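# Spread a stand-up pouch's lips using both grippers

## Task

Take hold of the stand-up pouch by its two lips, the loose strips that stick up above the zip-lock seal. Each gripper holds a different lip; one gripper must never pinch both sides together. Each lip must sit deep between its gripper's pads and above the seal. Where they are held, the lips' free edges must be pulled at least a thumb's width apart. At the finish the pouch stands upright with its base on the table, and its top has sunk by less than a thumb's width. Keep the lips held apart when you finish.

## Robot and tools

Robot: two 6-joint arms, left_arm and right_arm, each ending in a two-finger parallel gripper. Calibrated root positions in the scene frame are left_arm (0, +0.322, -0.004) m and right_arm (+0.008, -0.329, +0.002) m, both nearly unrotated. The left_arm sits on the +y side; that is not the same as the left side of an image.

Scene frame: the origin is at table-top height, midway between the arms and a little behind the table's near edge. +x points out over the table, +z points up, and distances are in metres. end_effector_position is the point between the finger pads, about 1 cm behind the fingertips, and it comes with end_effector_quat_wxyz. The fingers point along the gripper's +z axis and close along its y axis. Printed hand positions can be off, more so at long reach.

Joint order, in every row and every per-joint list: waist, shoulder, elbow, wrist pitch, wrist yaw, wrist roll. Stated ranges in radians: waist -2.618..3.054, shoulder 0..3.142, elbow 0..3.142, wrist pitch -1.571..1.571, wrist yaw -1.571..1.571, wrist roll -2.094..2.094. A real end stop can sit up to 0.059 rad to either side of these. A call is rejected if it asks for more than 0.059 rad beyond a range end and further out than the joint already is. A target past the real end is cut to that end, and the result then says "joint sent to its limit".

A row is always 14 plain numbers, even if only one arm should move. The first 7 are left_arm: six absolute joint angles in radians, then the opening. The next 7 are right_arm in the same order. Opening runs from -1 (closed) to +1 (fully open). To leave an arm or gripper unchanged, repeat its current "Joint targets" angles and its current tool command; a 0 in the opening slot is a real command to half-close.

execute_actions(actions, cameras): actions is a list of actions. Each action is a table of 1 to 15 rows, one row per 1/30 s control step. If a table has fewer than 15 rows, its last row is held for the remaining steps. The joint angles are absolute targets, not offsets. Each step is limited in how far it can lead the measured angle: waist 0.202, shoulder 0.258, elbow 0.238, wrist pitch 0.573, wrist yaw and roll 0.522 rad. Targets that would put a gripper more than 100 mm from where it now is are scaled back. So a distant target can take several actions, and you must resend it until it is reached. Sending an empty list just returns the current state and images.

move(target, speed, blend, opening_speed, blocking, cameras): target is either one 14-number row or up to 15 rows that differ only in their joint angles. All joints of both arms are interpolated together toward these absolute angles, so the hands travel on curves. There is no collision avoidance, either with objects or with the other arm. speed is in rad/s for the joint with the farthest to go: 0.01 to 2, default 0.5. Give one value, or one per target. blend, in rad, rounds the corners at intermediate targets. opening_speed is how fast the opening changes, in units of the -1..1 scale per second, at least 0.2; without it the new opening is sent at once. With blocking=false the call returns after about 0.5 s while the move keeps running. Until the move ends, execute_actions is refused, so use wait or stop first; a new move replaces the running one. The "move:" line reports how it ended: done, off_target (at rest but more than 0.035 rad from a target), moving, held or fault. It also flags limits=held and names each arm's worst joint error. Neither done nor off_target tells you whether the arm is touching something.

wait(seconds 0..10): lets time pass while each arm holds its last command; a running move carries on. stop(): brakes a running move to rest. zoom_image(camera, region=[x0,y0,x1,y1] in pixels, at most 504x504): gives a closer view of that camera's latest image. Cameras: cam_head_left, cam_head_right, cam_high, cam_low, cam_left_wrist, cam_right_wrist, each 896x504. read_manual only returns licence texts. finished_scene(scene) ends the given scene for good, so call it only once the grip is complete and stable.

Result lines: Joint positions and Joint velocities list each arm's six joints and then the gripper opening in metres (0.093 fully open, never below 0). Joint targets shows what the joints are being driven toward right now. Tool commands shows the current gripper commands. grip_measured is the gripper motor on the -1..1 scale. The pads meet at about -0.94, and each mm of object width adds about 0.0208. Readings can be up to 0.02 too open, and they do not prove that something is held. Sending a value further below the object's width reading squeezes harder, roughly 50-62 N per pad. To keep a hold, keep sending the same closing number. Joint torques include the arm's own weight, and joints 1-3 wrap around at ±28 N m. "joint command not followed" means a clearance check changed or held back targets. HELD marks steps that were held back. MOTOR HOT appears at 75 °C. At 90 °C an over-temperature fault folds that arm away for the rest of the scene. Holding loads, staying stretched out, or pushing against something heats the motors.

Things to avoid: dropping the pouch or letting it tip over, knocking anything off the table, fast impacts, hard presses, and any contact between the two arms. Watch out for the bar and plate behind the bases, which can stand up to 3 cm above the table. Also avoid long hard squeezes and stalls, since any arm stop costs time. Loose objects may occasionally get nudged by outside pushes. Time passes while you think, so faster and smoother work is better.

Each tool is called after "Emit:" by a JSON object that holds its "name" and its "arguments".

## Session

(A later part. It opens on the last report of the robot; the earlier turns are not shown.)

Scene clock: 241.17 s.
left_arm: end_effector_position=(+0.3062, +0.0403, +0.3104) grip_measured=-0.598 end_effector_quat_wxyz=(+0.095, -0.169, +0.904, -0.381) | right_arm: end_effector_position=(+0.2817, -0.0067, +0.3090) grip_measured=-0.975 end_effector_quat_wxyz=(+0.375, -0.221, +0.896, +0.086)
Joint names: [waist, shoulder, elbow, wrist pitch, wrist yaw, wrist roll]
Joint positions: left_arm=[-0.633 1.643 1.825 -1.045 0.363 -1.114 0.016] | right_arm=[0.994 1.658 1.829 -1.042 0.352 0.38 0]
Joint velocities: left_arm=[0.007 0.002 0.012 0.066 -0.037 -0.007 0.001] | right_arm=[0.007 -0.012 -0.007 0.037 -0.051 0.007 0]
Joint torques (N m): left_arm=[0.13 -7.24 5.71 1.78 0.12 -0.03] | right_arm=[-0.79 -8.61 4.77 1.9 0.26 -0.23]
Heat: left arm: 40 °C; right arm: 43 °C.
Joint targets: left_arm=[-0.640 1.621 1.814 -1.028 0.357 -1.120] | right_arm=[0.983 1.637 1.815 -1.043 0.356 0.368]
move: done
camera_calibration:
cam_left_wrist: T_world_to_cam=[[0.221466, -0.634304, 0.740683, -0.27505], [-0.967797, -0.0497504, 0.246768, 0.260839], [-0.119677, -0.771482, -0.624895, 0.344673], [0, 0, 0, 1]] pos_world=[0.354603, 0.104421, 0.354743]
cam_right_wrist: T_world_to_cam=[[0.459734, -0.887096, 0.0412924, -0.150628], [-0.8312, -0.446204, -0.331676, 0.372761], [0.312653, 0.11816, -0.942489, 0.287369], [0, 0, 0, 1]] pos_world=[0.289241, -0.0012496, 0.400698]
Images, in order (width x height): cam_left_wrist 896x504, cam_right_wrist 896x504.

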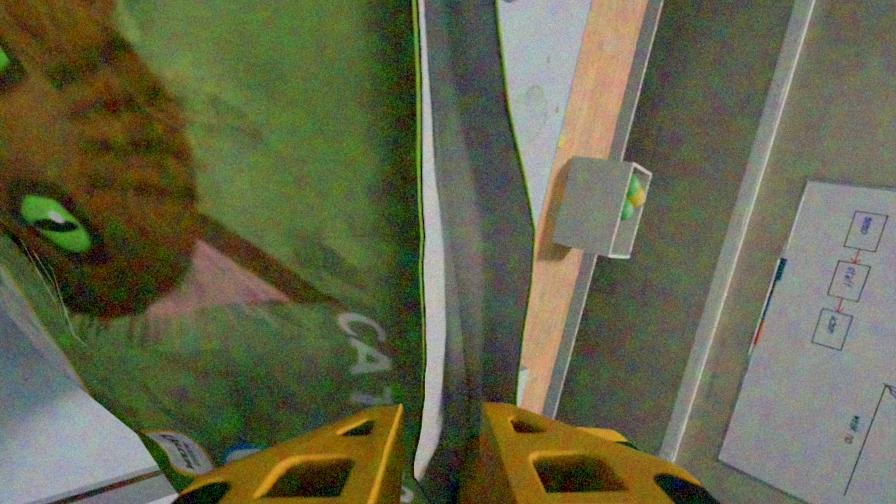

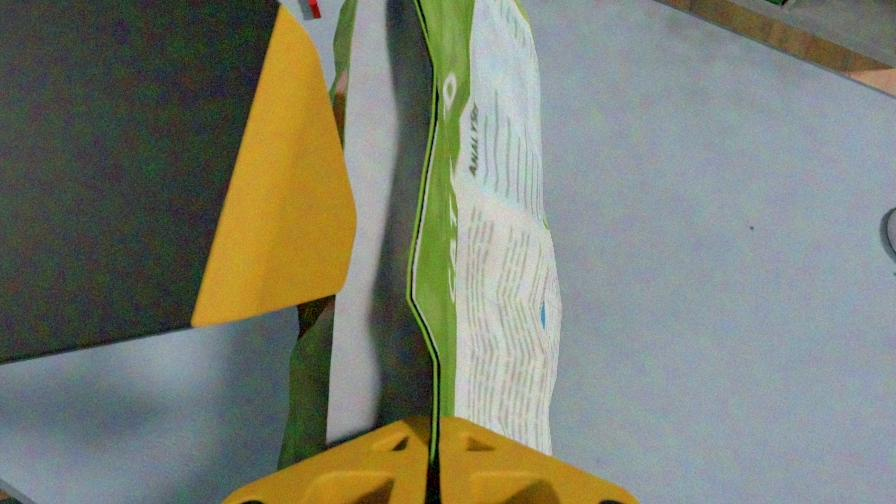

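Emit:
{"name": "move", "arguments": {"target": [-0.669,1.646,1.759,-0.942,0.327,-1.13,-0.6,0.983,1.637,1.8145,-1.0425,0.356,0.368,-1], "speed": 0.08, "cameras": ["cam_left_wrist","cam_right_wrist"]}}

Emit:
{"name": "zoom_image", "arguments": {"camera": "cam_left_wrist", "region": [250, 150, 650, 504]}}

Scene clock: 248.80 s.
left_arm: end_effector_position=(+0.3102, +0.0283, +0.3013) grip_measured=-0.598 end_effector_quat_wxyz=(+0.109, -0.162, +0.902, -0.384) | right_arm: end_effector_position=(+0.2817, -0.0067, +0.3090) grip_measured=-0.975 end_effector_quat_wxyz=(+0.375, -0.221, +0.896, +0.086)
Joint names: [waist, shoulder, elbow, wrist pitch, wrist yaw, wrist roll]
Joint positions: left_arm=[-0.661 1.643 1.77 -0.961 0.334 -1.124 0.016] | right_arm=[0.994 1.658 1.829 -1.042 0.352 0.38 0]
Joint velocities: left_arm=[-0.002 0.007 0.002 0.022 -0.051 -0.037 0] | right_arm=[-0.017 -0.007 -0.002 -0.037 0.007 -0.037 0]
Joint torques (N m): left_arm=[-0.01 -5.46 5.96 1.81 0.05 -0.06] | right_arm=[-0.85 -8.68 4.75 1.89 0.28 -0.26]
Heat: left arm: 41 °C; right arm: 44 °C.
Joint targets: left_arm=[-0.669 1.646 1.759 -0.942 0.327 -1.130] | right_arm=[0.983 1.637 1.815 -1.043 0.356 0.368]
move: done
camera_calibration:
cam_left_wrist: T_world_to_cam=[[0.197943, -0.632787, 0.748598, -0.271915], [-0.974996, -0.0484139, 0.216883, 0.277479], [-0.100998, -0.772811, -0.626548, 0.32496], [0, 0, 0, 1]] pos_world=[0.357185, 0.0925022, 0.346978]
cam_right_wrist: T_world_to_cam=[[0.459734, -0.887096, 0.0412924, -0.150628], [-0.8312, -0.446204, -0.331676, 0.372761], [0.312653, 0.11816, -0.942489, 0.287369], [0, 0, 0, 1]] pos_world=[0.289241, -0.0012496, 0.400698]
Images, in order (width x height): cam_left_wrist 896x504, cam_right_wrist 896x504.

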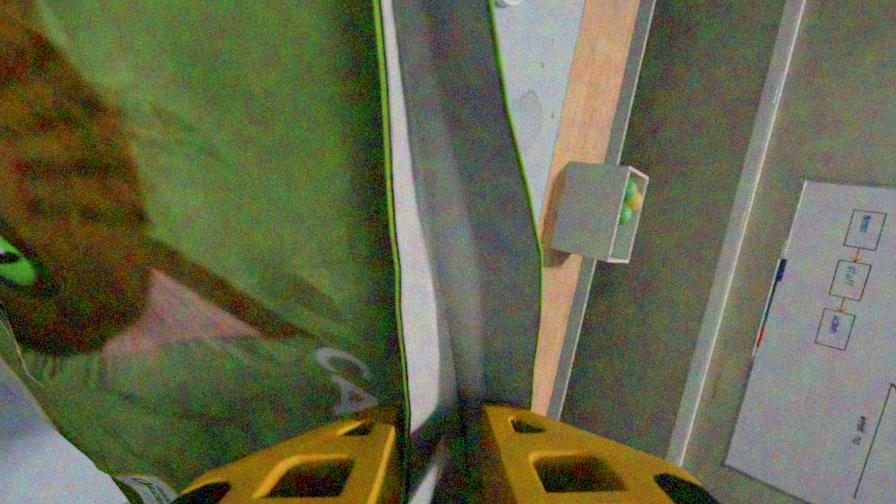

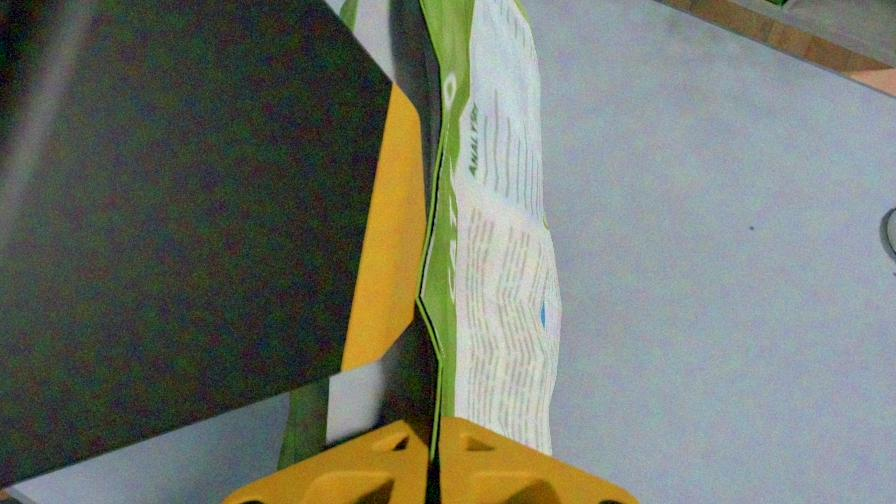

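Scaled by 1.260 from the camera's 896x504 image, which has a finer 1280x720 frame.

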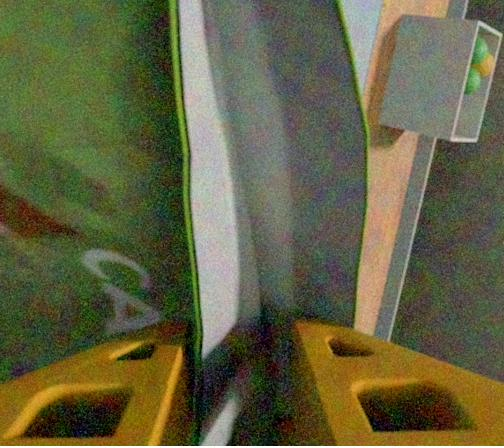

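Emit:
{"name": "move", "arguments": {"target": [-0.665,1.685,1.757,-0.935,0.327,-1.13,-0.6,0.983,1.637,1.8145,-1.0425,0.356,0.368,-1], "speed": 0.06, "cameras": ["cam_left_wrist","cam_right_wrist"]}}

Emit:
{"name": "zoom_image", "arguments": {"camera": "cam_left_wrist", "region": [300, 250, 600, 504]}}

Scene clock: 254.10 s.
left_arm: end_effector_position=(+0.3153, +0.0244, +0.2923) grip_measured=-0.598 end_effector_quat_wxyz=(+0.104, -0.165, +0.905, -0.379) | right_arm: end_effector_position=(+0.2824, -0.0072, +0.3091) grip_measured=-0.975 end_effector_quat_wxyz=(+0.375, -0.221, +0.896, +0.086)
Joint names: [waist, shoulder, elbow, wrist pitch, wrist yaw, wrist roll]
Joint positions: left_arm=[-0.661 1.669 1.769 -0.95 0.333 -1.124 0.016] | right_arm=[0.992 1.658 1.829 -1.042 0.352 0.38 0]
Joint velocities: left_arm=[-0.012 -0.002 -0.002 -0.022 0.007 0.051 0.001] | right_arm=[-0.002 0.007 0.007 -0.066 0.037 0.007 0]
Joint torques (N m): left_arm=[0.38 -4.67 5.61 1.8 0.09 -0.03] | right_arm=[-0.69 -8.64 4.6 1.92 0.26 -0.23]
Heat: left arm: 40 °C; right arm: 44 °C.
Joint targets: left_arm=[-0.665 1.685 1.757 -0.935 0.327 -1.130] | right_arm=[0.983 1.637 1.815 -1.043 0.356 0.368]
move: done
camera_calibration:
cam_left_wrist: T_world_to_cam=[[0.20768, -0.639428, 0.740271, -0.269176], [-0.972163, -0.0509943, 0.228688, 0.279966], [-0.10848, -0.767158, -0.632218, 0.320742], [0, 0, 0, 1]] pos_world=[0.362869, 0.0882184, 0.338018]
cam_right_wrist: T_world_to_cam=[[0.458042, -0.887973, 0.041255, -0.150903], [-0.832051, -0.444606, -0.331687, 0.373293], [0.312871, 0.1176, -0.942487, 0.287184], [0, 0, 0, 1]] pos_world=[0.289867, -0.00180263, 0.400709]
Images, in order (width x height): cam_left_wrist 896x504, cam_right_wrist 896x504.

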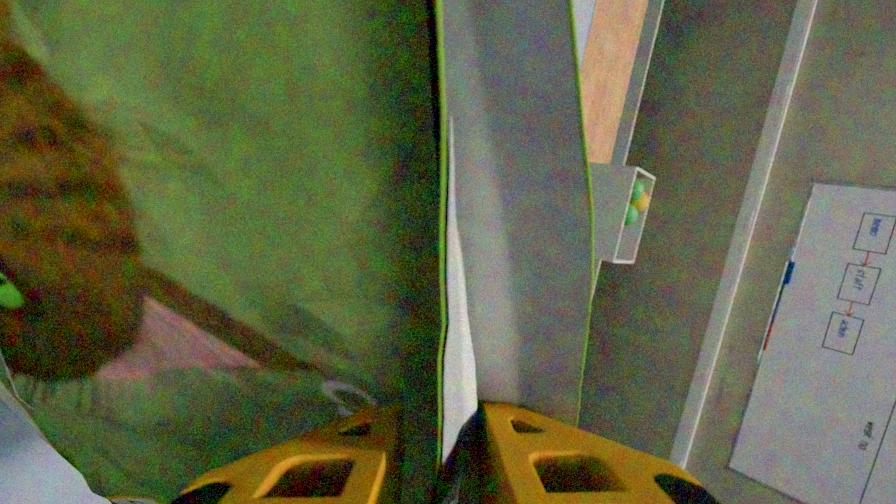

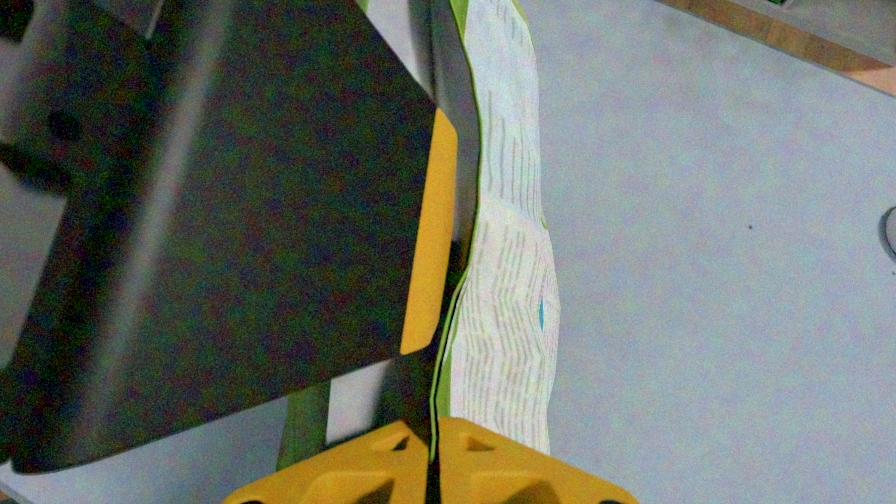

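Scaled by 1.680 from the camera's 896x504 image, which has a finer 1280x720 frame.

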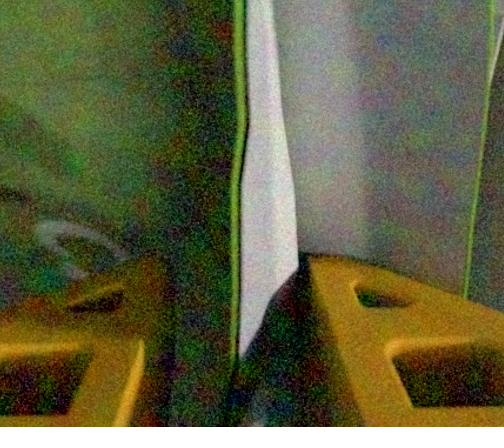

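Emit:
{"name": "move", "arguments": {"target": [-0.665,1.685,1.757,-0.935,0.327,-1.13,-1,0.983,1.637,1.8145,-1.0425,0.356,0.368,-1], "opening_speed": 0.25, "cameras": ["cam_left_wrist","cam_right_wrist"]}}

Emit:
{"name": "zoom_image", "arguments": {"camera": "cam_left_wrist", "region": [300, 250, 600, 504]}}

Scene clock: 258.50 s.
left_arm: end_effector_position=(+0.3177, +0.0222, +0.2956) grip_measured=-0.980 end_effector_quat_wxyz=(+0.109, -0.163, +0.901, -0.387) | right_arm: end_effector_position=(+0.2822, -0.0071, +0.3089) grip_measured=-0.975 end_effector_quat_wxyz=(+0.375, -0.221, +0.896, +0.087)
Joint names: [waist, shoulder, elbow, wrist pitch, wrist yaw, wrist roll]
Joint positions: left_arm=[-0.661 1.669 1.769 -0.93 0.336 -1.126 0] | right_arm=[0.992 1.658 1.829 -1.042 0.351 0.38 0]
Joint velocities: left_arm=[0.007 -0.002 0.002 -0.022 -0.037 -0.081 0] | right_arm=[-0.002 -0.007 -0.007 -0.022 0.022 0.007 0]
Joint torques (N m): left_arm=[0.39 -4.72 5.64 1.66 0.07 -0.01] | right_arm=[-0.59 -8.69 4.67 1.88 0.27 -0.23]
Heat: left arm: 41 °C; right arm: 45 °C.
Joint targets: left_arm=[-0.665 1.685 1.757 -0.935 0.327 -1.130] | right_arm=[0.983 1.637 1.815 -1.042 0.356 0.368]
move: done
camera_calibration:
cam_left_wrist: T_world_to_cam=[[0.19707, -0.629172, 0.751868, -0.273827], [-0.975253, -0.0474103, 0.215948, 0.286102], [-0.100222, -0.775819, -0.622945, 0.316174], [0, 0, 0, 1]] pos_world=[0.364672, 0.0865736, 0.341058]
cam_right_wrist: T_world_to_cam=[[0.458973, -0.887529, 0.0404467, -0.150704], [-0.832, -0.445334, -0.330838, 0.372853], [0.311641, 0.118194, -0.94282, 0.287567], [0, 0, 0, 1]] pos_world=[0.289765, -0.00169879, 0.400573]
Images, in order (width x height): cam_left_wrist 896x504, cam_right_wrist 896x504.

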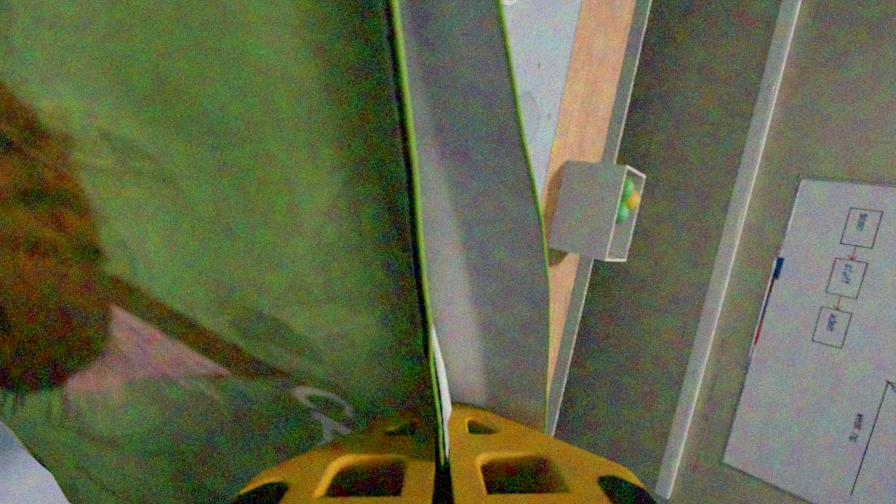

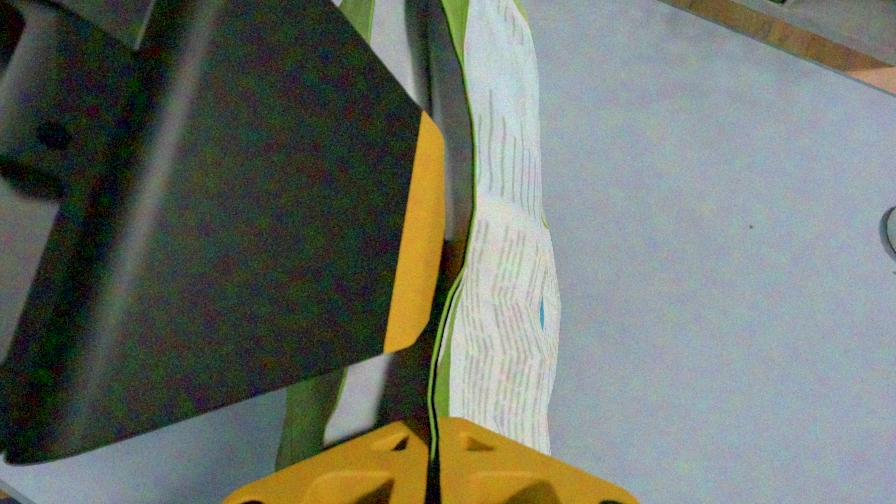

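Scaled by 1.680 from the camera's 896x504 image, which has a finer 1280x720 frame.

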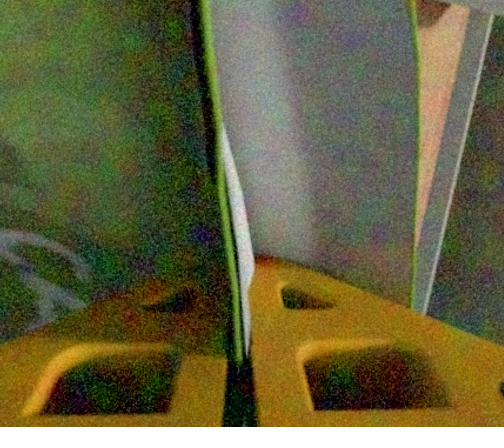

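Emit:
{"name": "move", "arguments": {"target": [-0.639,1.637,1.741,-0.974,0.344,-1.118,-1,0.962,1.620,1.796,-1.0405,0.343,0.354,-1], "speed": 0.03}}

Scene clock: 267.23 s.
left_arm: end_effector_position=(+0.3163, +0.0246, +0.2943) grip_measured=-0.980 end_effector_quat_wxyz=(+0.102, -0.163, +0.901, -0.390) | right_arm: end_effector_position=(+0.2822, -0.0074, +0.3077) grip_measured=-0.975 end_effector_quat_wxyz=(+0.370, -0.226, +0.896, +0.098)
Joint names: [waist, shoulder, elbow, wrist pitch, wrist yaw, wrist roll]
Joint positions: left_arm=[-0.651 1.661 1.756 -0.93 0.356 -1.125 0] | right_arm=[0.979 1.645 1.81 -1.025 0.317 0.367 0]
Joint velocities: left_arm=[0.002 -0.007 0.007 -0.095 0.007 -0.022 0] | right_arm=[-0.007 0.002 -0.012 0.022 0.051 -0.007 0]
Joint torques (N m): left_arm=[1.62 -7.65 5.39 1.22 0.04 0.15] | right_arm=[-1.29 -8.81 4.79 1.73 0.5 -0.26]
Heat: left arm: 41 °C; right arm: 45 °C.
Joint targets: left_arm=[-0.639 1.637 1.741 -0.974 0.344 -1.118] | right_arm=[0.962 1.620 1.796 -1.040 0.343 0.354]
move: off_target (left_arm); left_arm: the wrist pitch is farthest, 0.044 rad from its target
camera_calibration:
cam_left_wrist: T_world_to_cam=[[0.20386, -0.623782, 0.754544, -0.274098], [-0.972598, -0.0410438, 0.228842, 0.280324], [-0.111778, -0.78052, -0.615056, 0.318573], [0, 0, 0, 1]] pos_world=[0.36413, 0.0891808, 0.338609]
cam_right_wrist: T_world_to_cam=[[0.475641, -0.879348, 0.0226337, -0.150094], [-0.827454, -0.456005, -0.327688, 0.369972], [0.298473, 0.137133, -0.944515, 0.29081], [0, 0, 0, 1]] pos_world=[0.290727, -0.00315586, 0.399307]

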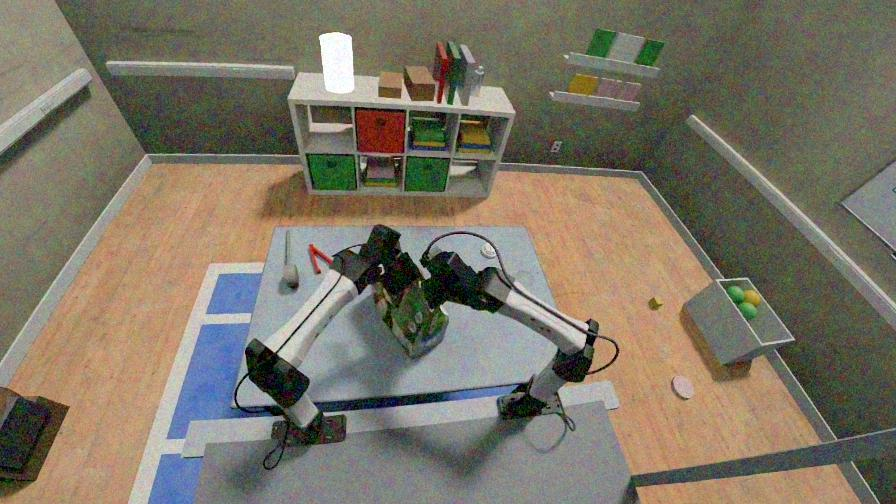

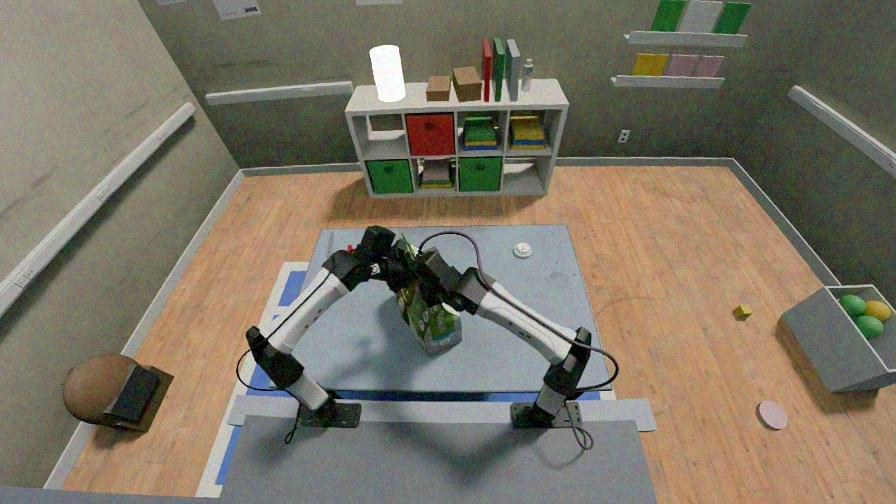

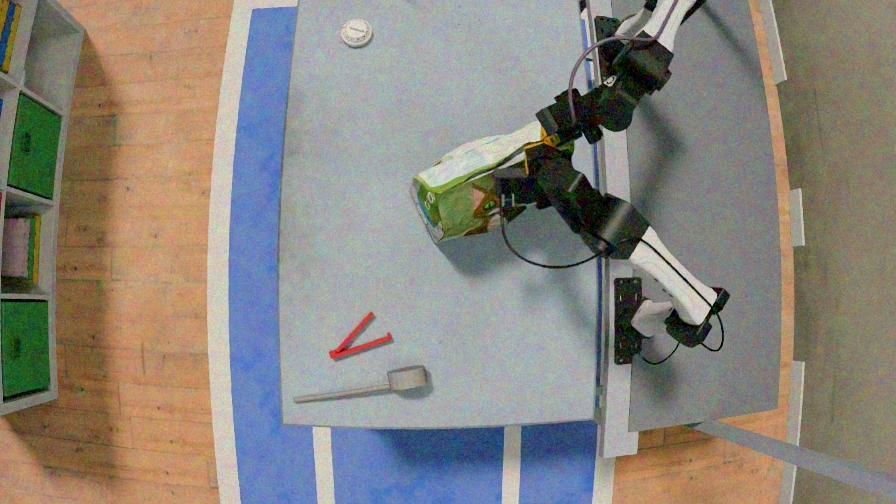

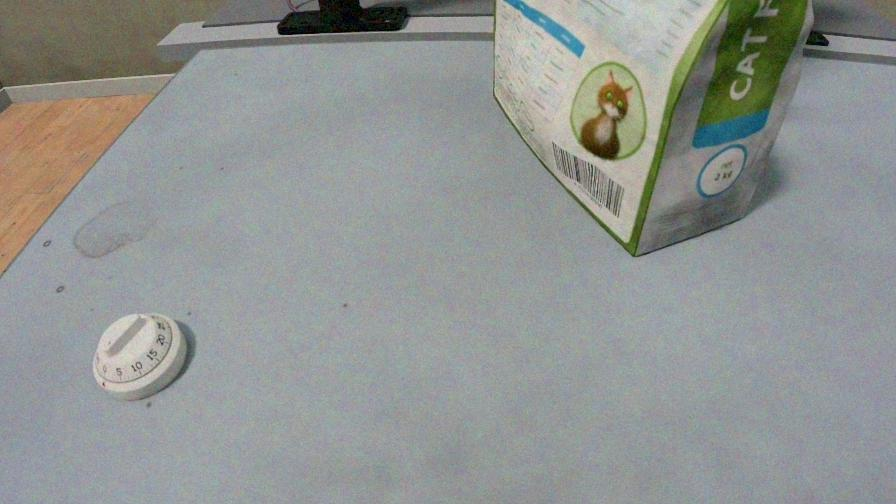

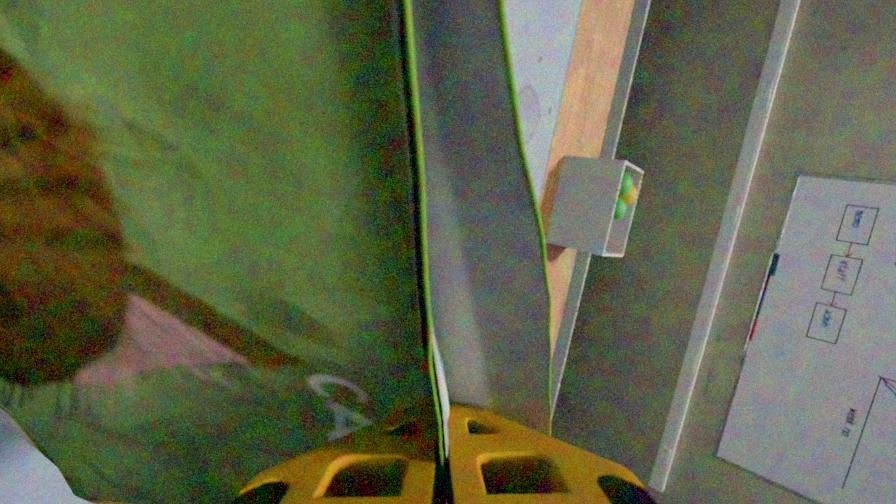

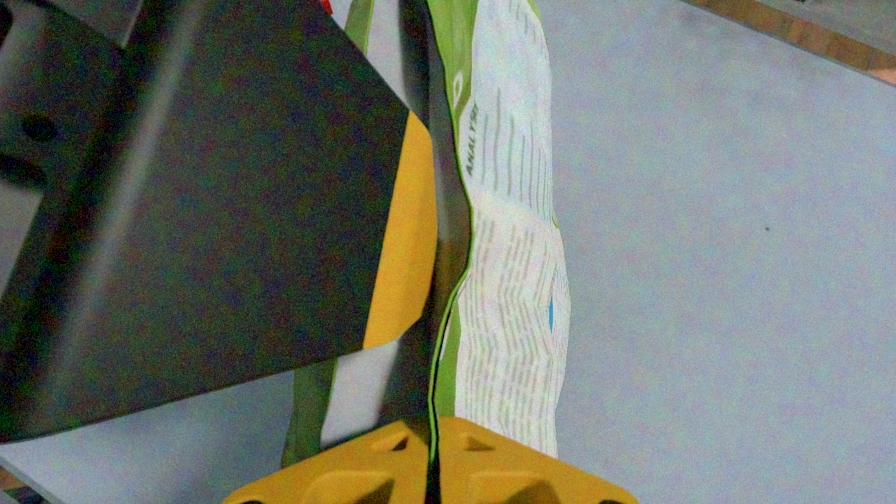

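Emit:
{"name": "move", "arguments": {"target": [-0.622,1.608,1.732,-0.995,0.352,-1.110,-1,0.946,1.607,1.782,-1.039,0.334,0.344,-1], "speed": 0.03}}

Scene clock: 272.83 s.
left_arm: end_effector_position=(+0.3132, +0.0309, +0.2965) grip_measured=-0.980 end_effector_quat_wxyz=(+0.100, -0.163, +0.900, -0.391) | right_arm: end_effector_position=(+0.2811, -0.0046, +0.3102) grip_measured=-0.975 end_effector_quat_wxyz=(+0.370, -0.231, +0.893, +0.115)
Joint names: [waist, shoulder, elbow, wrist pitch, wrist yaw, wrist roll]
Joint positions: left_arm=[-0.64 1.642 1.744 -0.94 0.368 -1.118 0] | right_arm=[0.971 1.634 1.799 -1.002 0.281 0.358 0]
Joint velocities: left_arm=[0.002 0.002 -0.002 -0.037 -0.007 0.007 0] | right_arm=[-0.007 0.002 0.002 0.007 -0.037 -0.051 0]
Joint torques (N m): left_arm=[2.15 -8.2 5.72 1.13 0 0.13] | right_arm=[-1.98 -8.91 4.67 1.56 0.78 -0.31]
Heat: left arm: 40 °C; right arm: 45 °C.
Joint targets: left_arm=[-0.622 1.608 1.732 -0.995 0.352 -1.110] | right_arm=[0.946 1.607 1.782 -1.039 0.334 0.344]
move: off_target (left_arm, right_arm); left_arm: the wrist pitch is farthest, 0.055 rad from its target; right_arm: the wrist yaw is farthest, 0.053 rad from its target
camera_calibration:
cam_left_wrist: T_world_to_cam=[[0.204962, -0.621367, 0.756236, -0.27215], [-0.972039, -0.0387694, 0.231596, 0.275998], [-0.114587, -0.78256, -0.61194, 0.324443], [0, 0, 0, 1]] pos_world=[0.361239, 0.0954913, 0.340429]
cam_right_wrist: T_world_to_cam=[[0.495892, -0.868368, -0.00529394, -0.144144], [-0.81881, -0.465544, -0.335885, 0.371264], [0.289207, 0.170897, -0.941888, 0.295014], [0, 0, 0, 1]] pos_world=[0.290155, -0.00274741, 0.40181]

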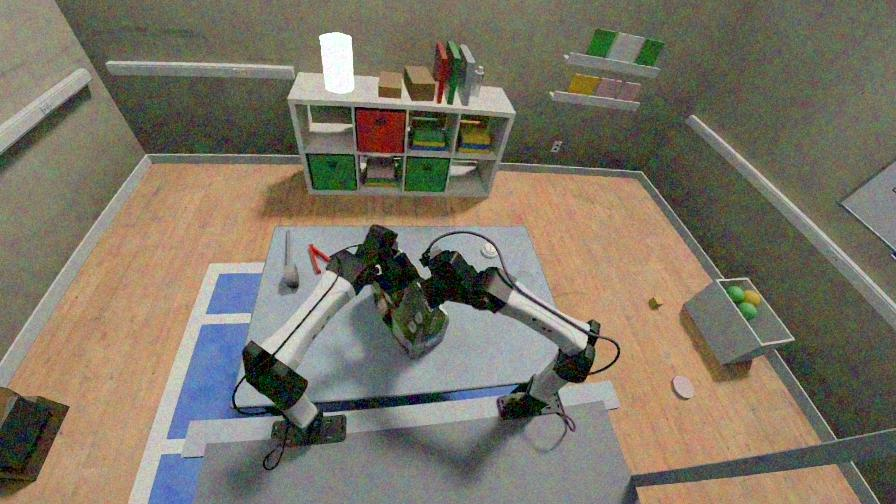

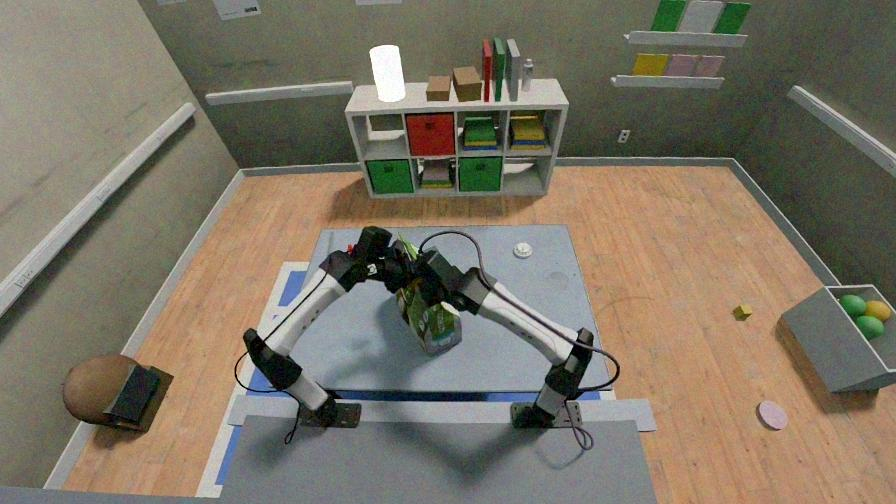

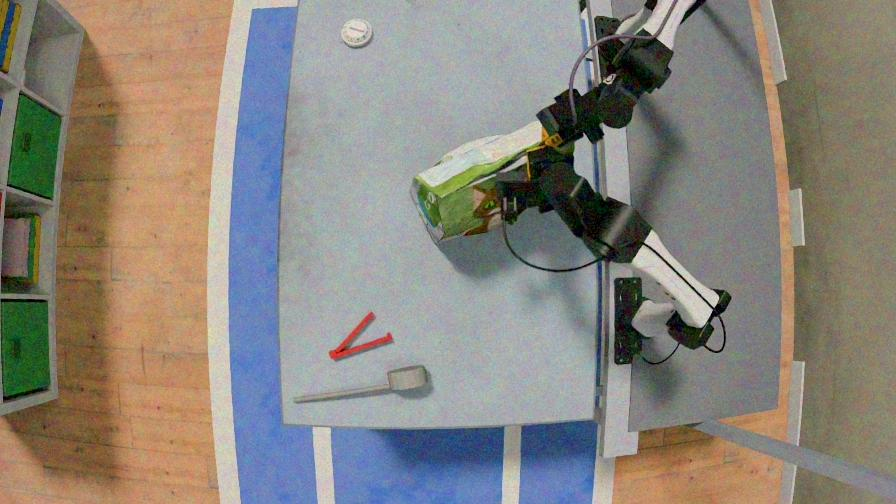

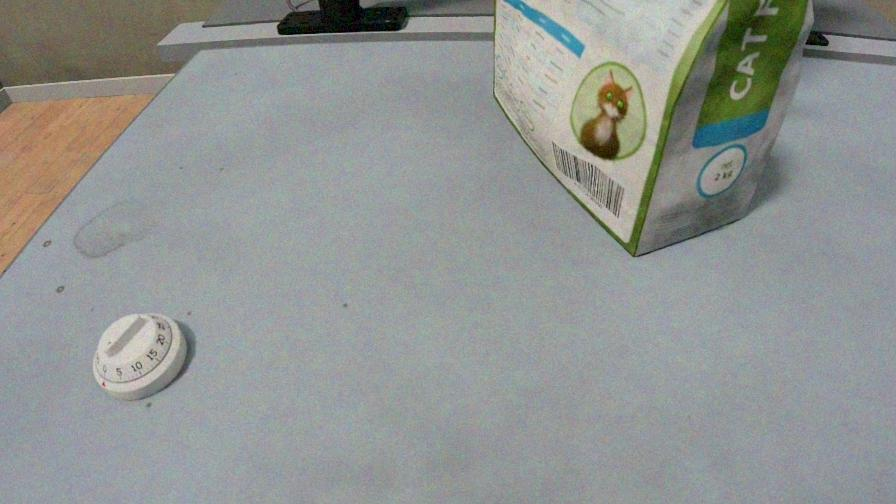

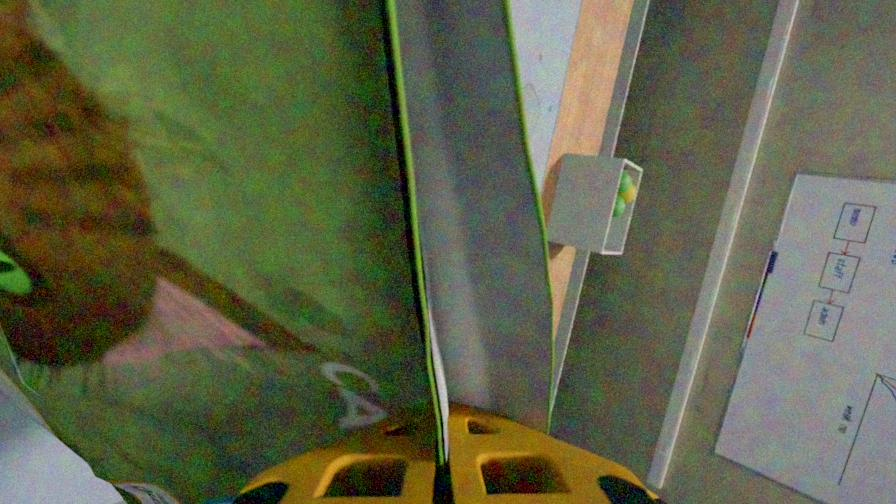

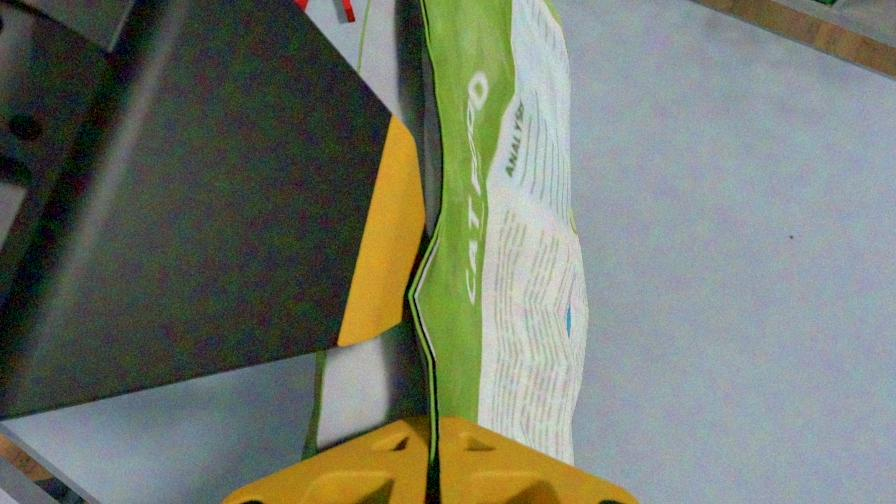

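Emit:
{"name": "move", "arguments": {"target": [-0.608,1.570,1.720,-1.025,0.365,-1.110,-1,0.915,1.586,1.758,-1.037,0.360,0.326,-1], "speed": 0.04, "cameras": ["cam_low","cam_left_wrist","cam_right_wrist"]}}

Emit:
{"name": "zoom_image", "arguments": {"camera": "cam_left_wrist", "region": [300, 200, 640, 504]}}

Emit:
{"name": "zoom_image", "arguments": {"camera": "cam_right_wrist", "region": [300, 200, 640, 504]}}

Emit:
{"name": "zoom_image", "arguments": {"camera": "cam_low", "region": [300, 100, 640, 404]}}

Scene clock: 287.70 s.
left_arm: end_effector_position=(+0.3048, +0.0471, +0.2907) grip_measured=-0.980 end_effector_quat_wxyz=(+0.086, -0.178, +0.906, -0.373) | right_arm: end_effector_position=(+0.2931, -0.0214, +0.3087) grip_measured=-0.975 end_effector_quat_wxyz=(+0.378, -0.218, +0.895, +0.095)
Joint names: [waist, shoulder, elbow, wrist pitch, wrist yaw, wrist roll]
Joint positions: left_arm=[-0.618 1.613 1.725 -1.002 0.371 -1.115 0] | right_arm=[0.934 1.617 1.772 -0.996 0.306 0.34 0]
Joint velocities: left_arm=[-0.012 0.002 -0.007 -0.081 -0.022 -0.007 0] | right_arm=[0.012 -0.012 0.002 -0.022 0.037 -0.007 0]
Joint torques (N m): left_arm=[1.55 -8.76 6.16 1.32 0.16 0.11] | right_arm=[-1.55 -9.26 5.05 1.47 0.78 -0.27]
Heat: left arm: 38 °C; right arm: 44 °C.
Joint targets: left_arm=[-0.608 1.570 1.720 -1.025 0.365 -1.110] | right_arm=[0.915 1.586 1.758 -1.037 0.360 0.326]
move: off_target (left_arm, right_arm); left_arm: the shoulder is farthest, 0.043 rad from its target; right_arm: the wrist yaw is farthest, 0.054 rad from its target
camera_calibration:
cam_left_wrist: T_world_to_cam=[[0.247375, -0.639258, 0.728117, -0.259902], [-0.96043, -0.0625191, 0.271414, 0.255842], [-0.127982, -0.766447, -0.629428, 0.34106], [0, 0, 0, 1]] pos_world=[0.353661, 0.111255, 0.334473]
cam_right_wrist: T_world_to_cam=[[0.459586, -0.887779, 0.0250883, -0.163801], [-0.830768, -0.439717, -0.341283, 0.37855], [0.314016, 0.136007, -0.939626, 0.28436], [0, 0, 0, 1]] pos_world=[0.300474, -0.0176396, 0.400494]
Images, in order (width x height): cam_low 896x504, cam_left_wrist 896x504, cam_right_wrist 896x504.

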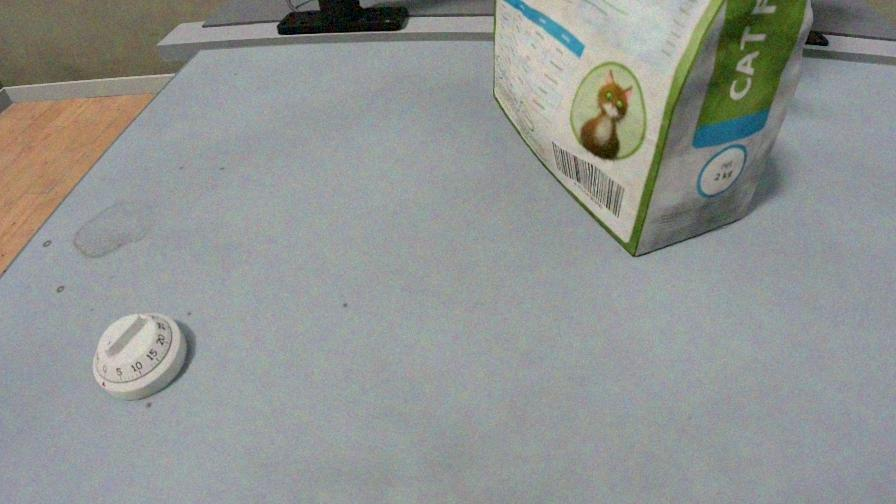

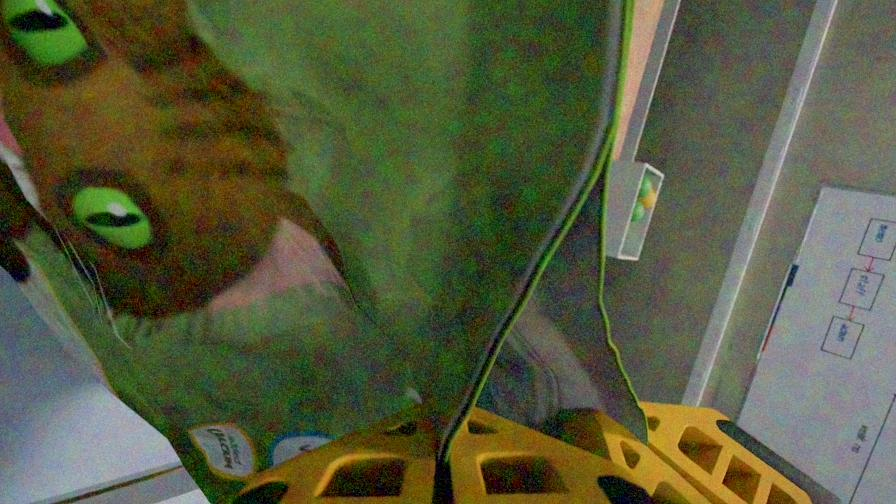

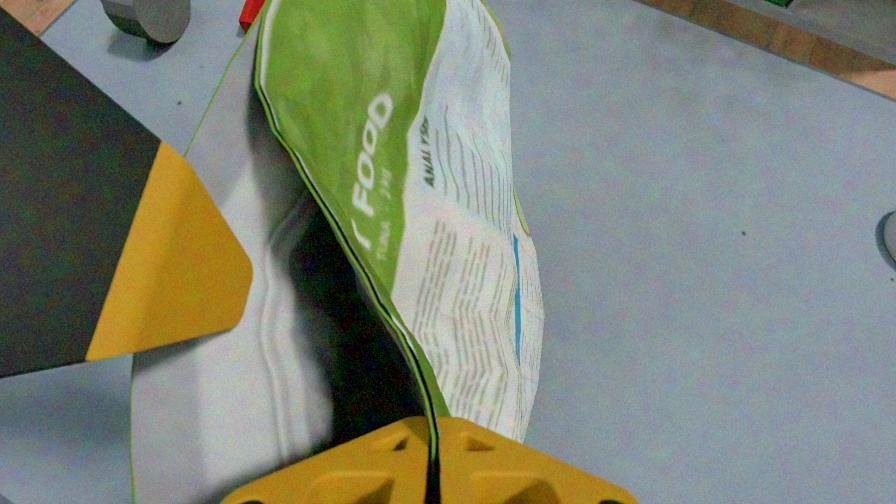

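Scaled by 1.482 from the camera's 896x504 image, which has a finer 1280x720 frame.

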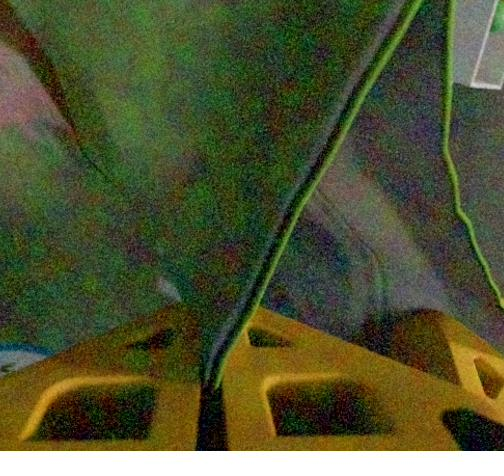

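Scaled by 1.482 from the camera's 896x504 image, which has a finer 1280x720 frame.

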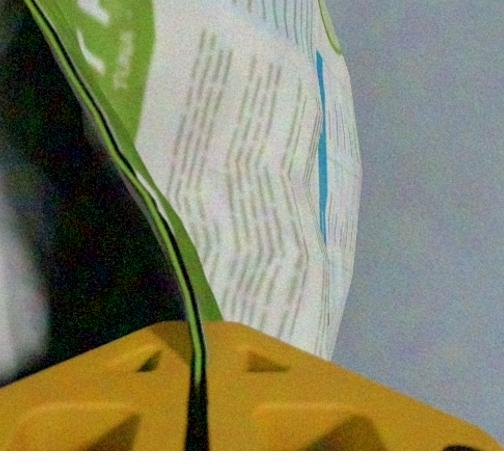

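Scaled by 1.482 from the camera's 896x504 image, which has a finer 1280x720 frame.

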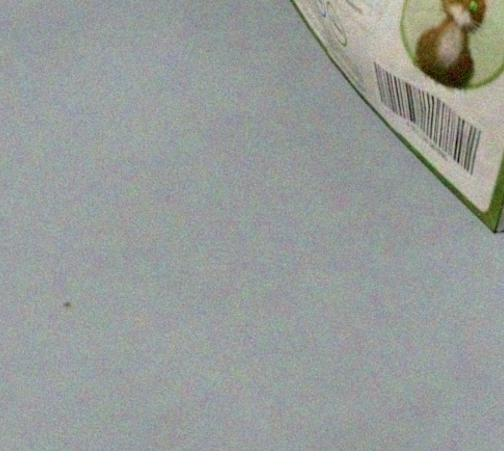

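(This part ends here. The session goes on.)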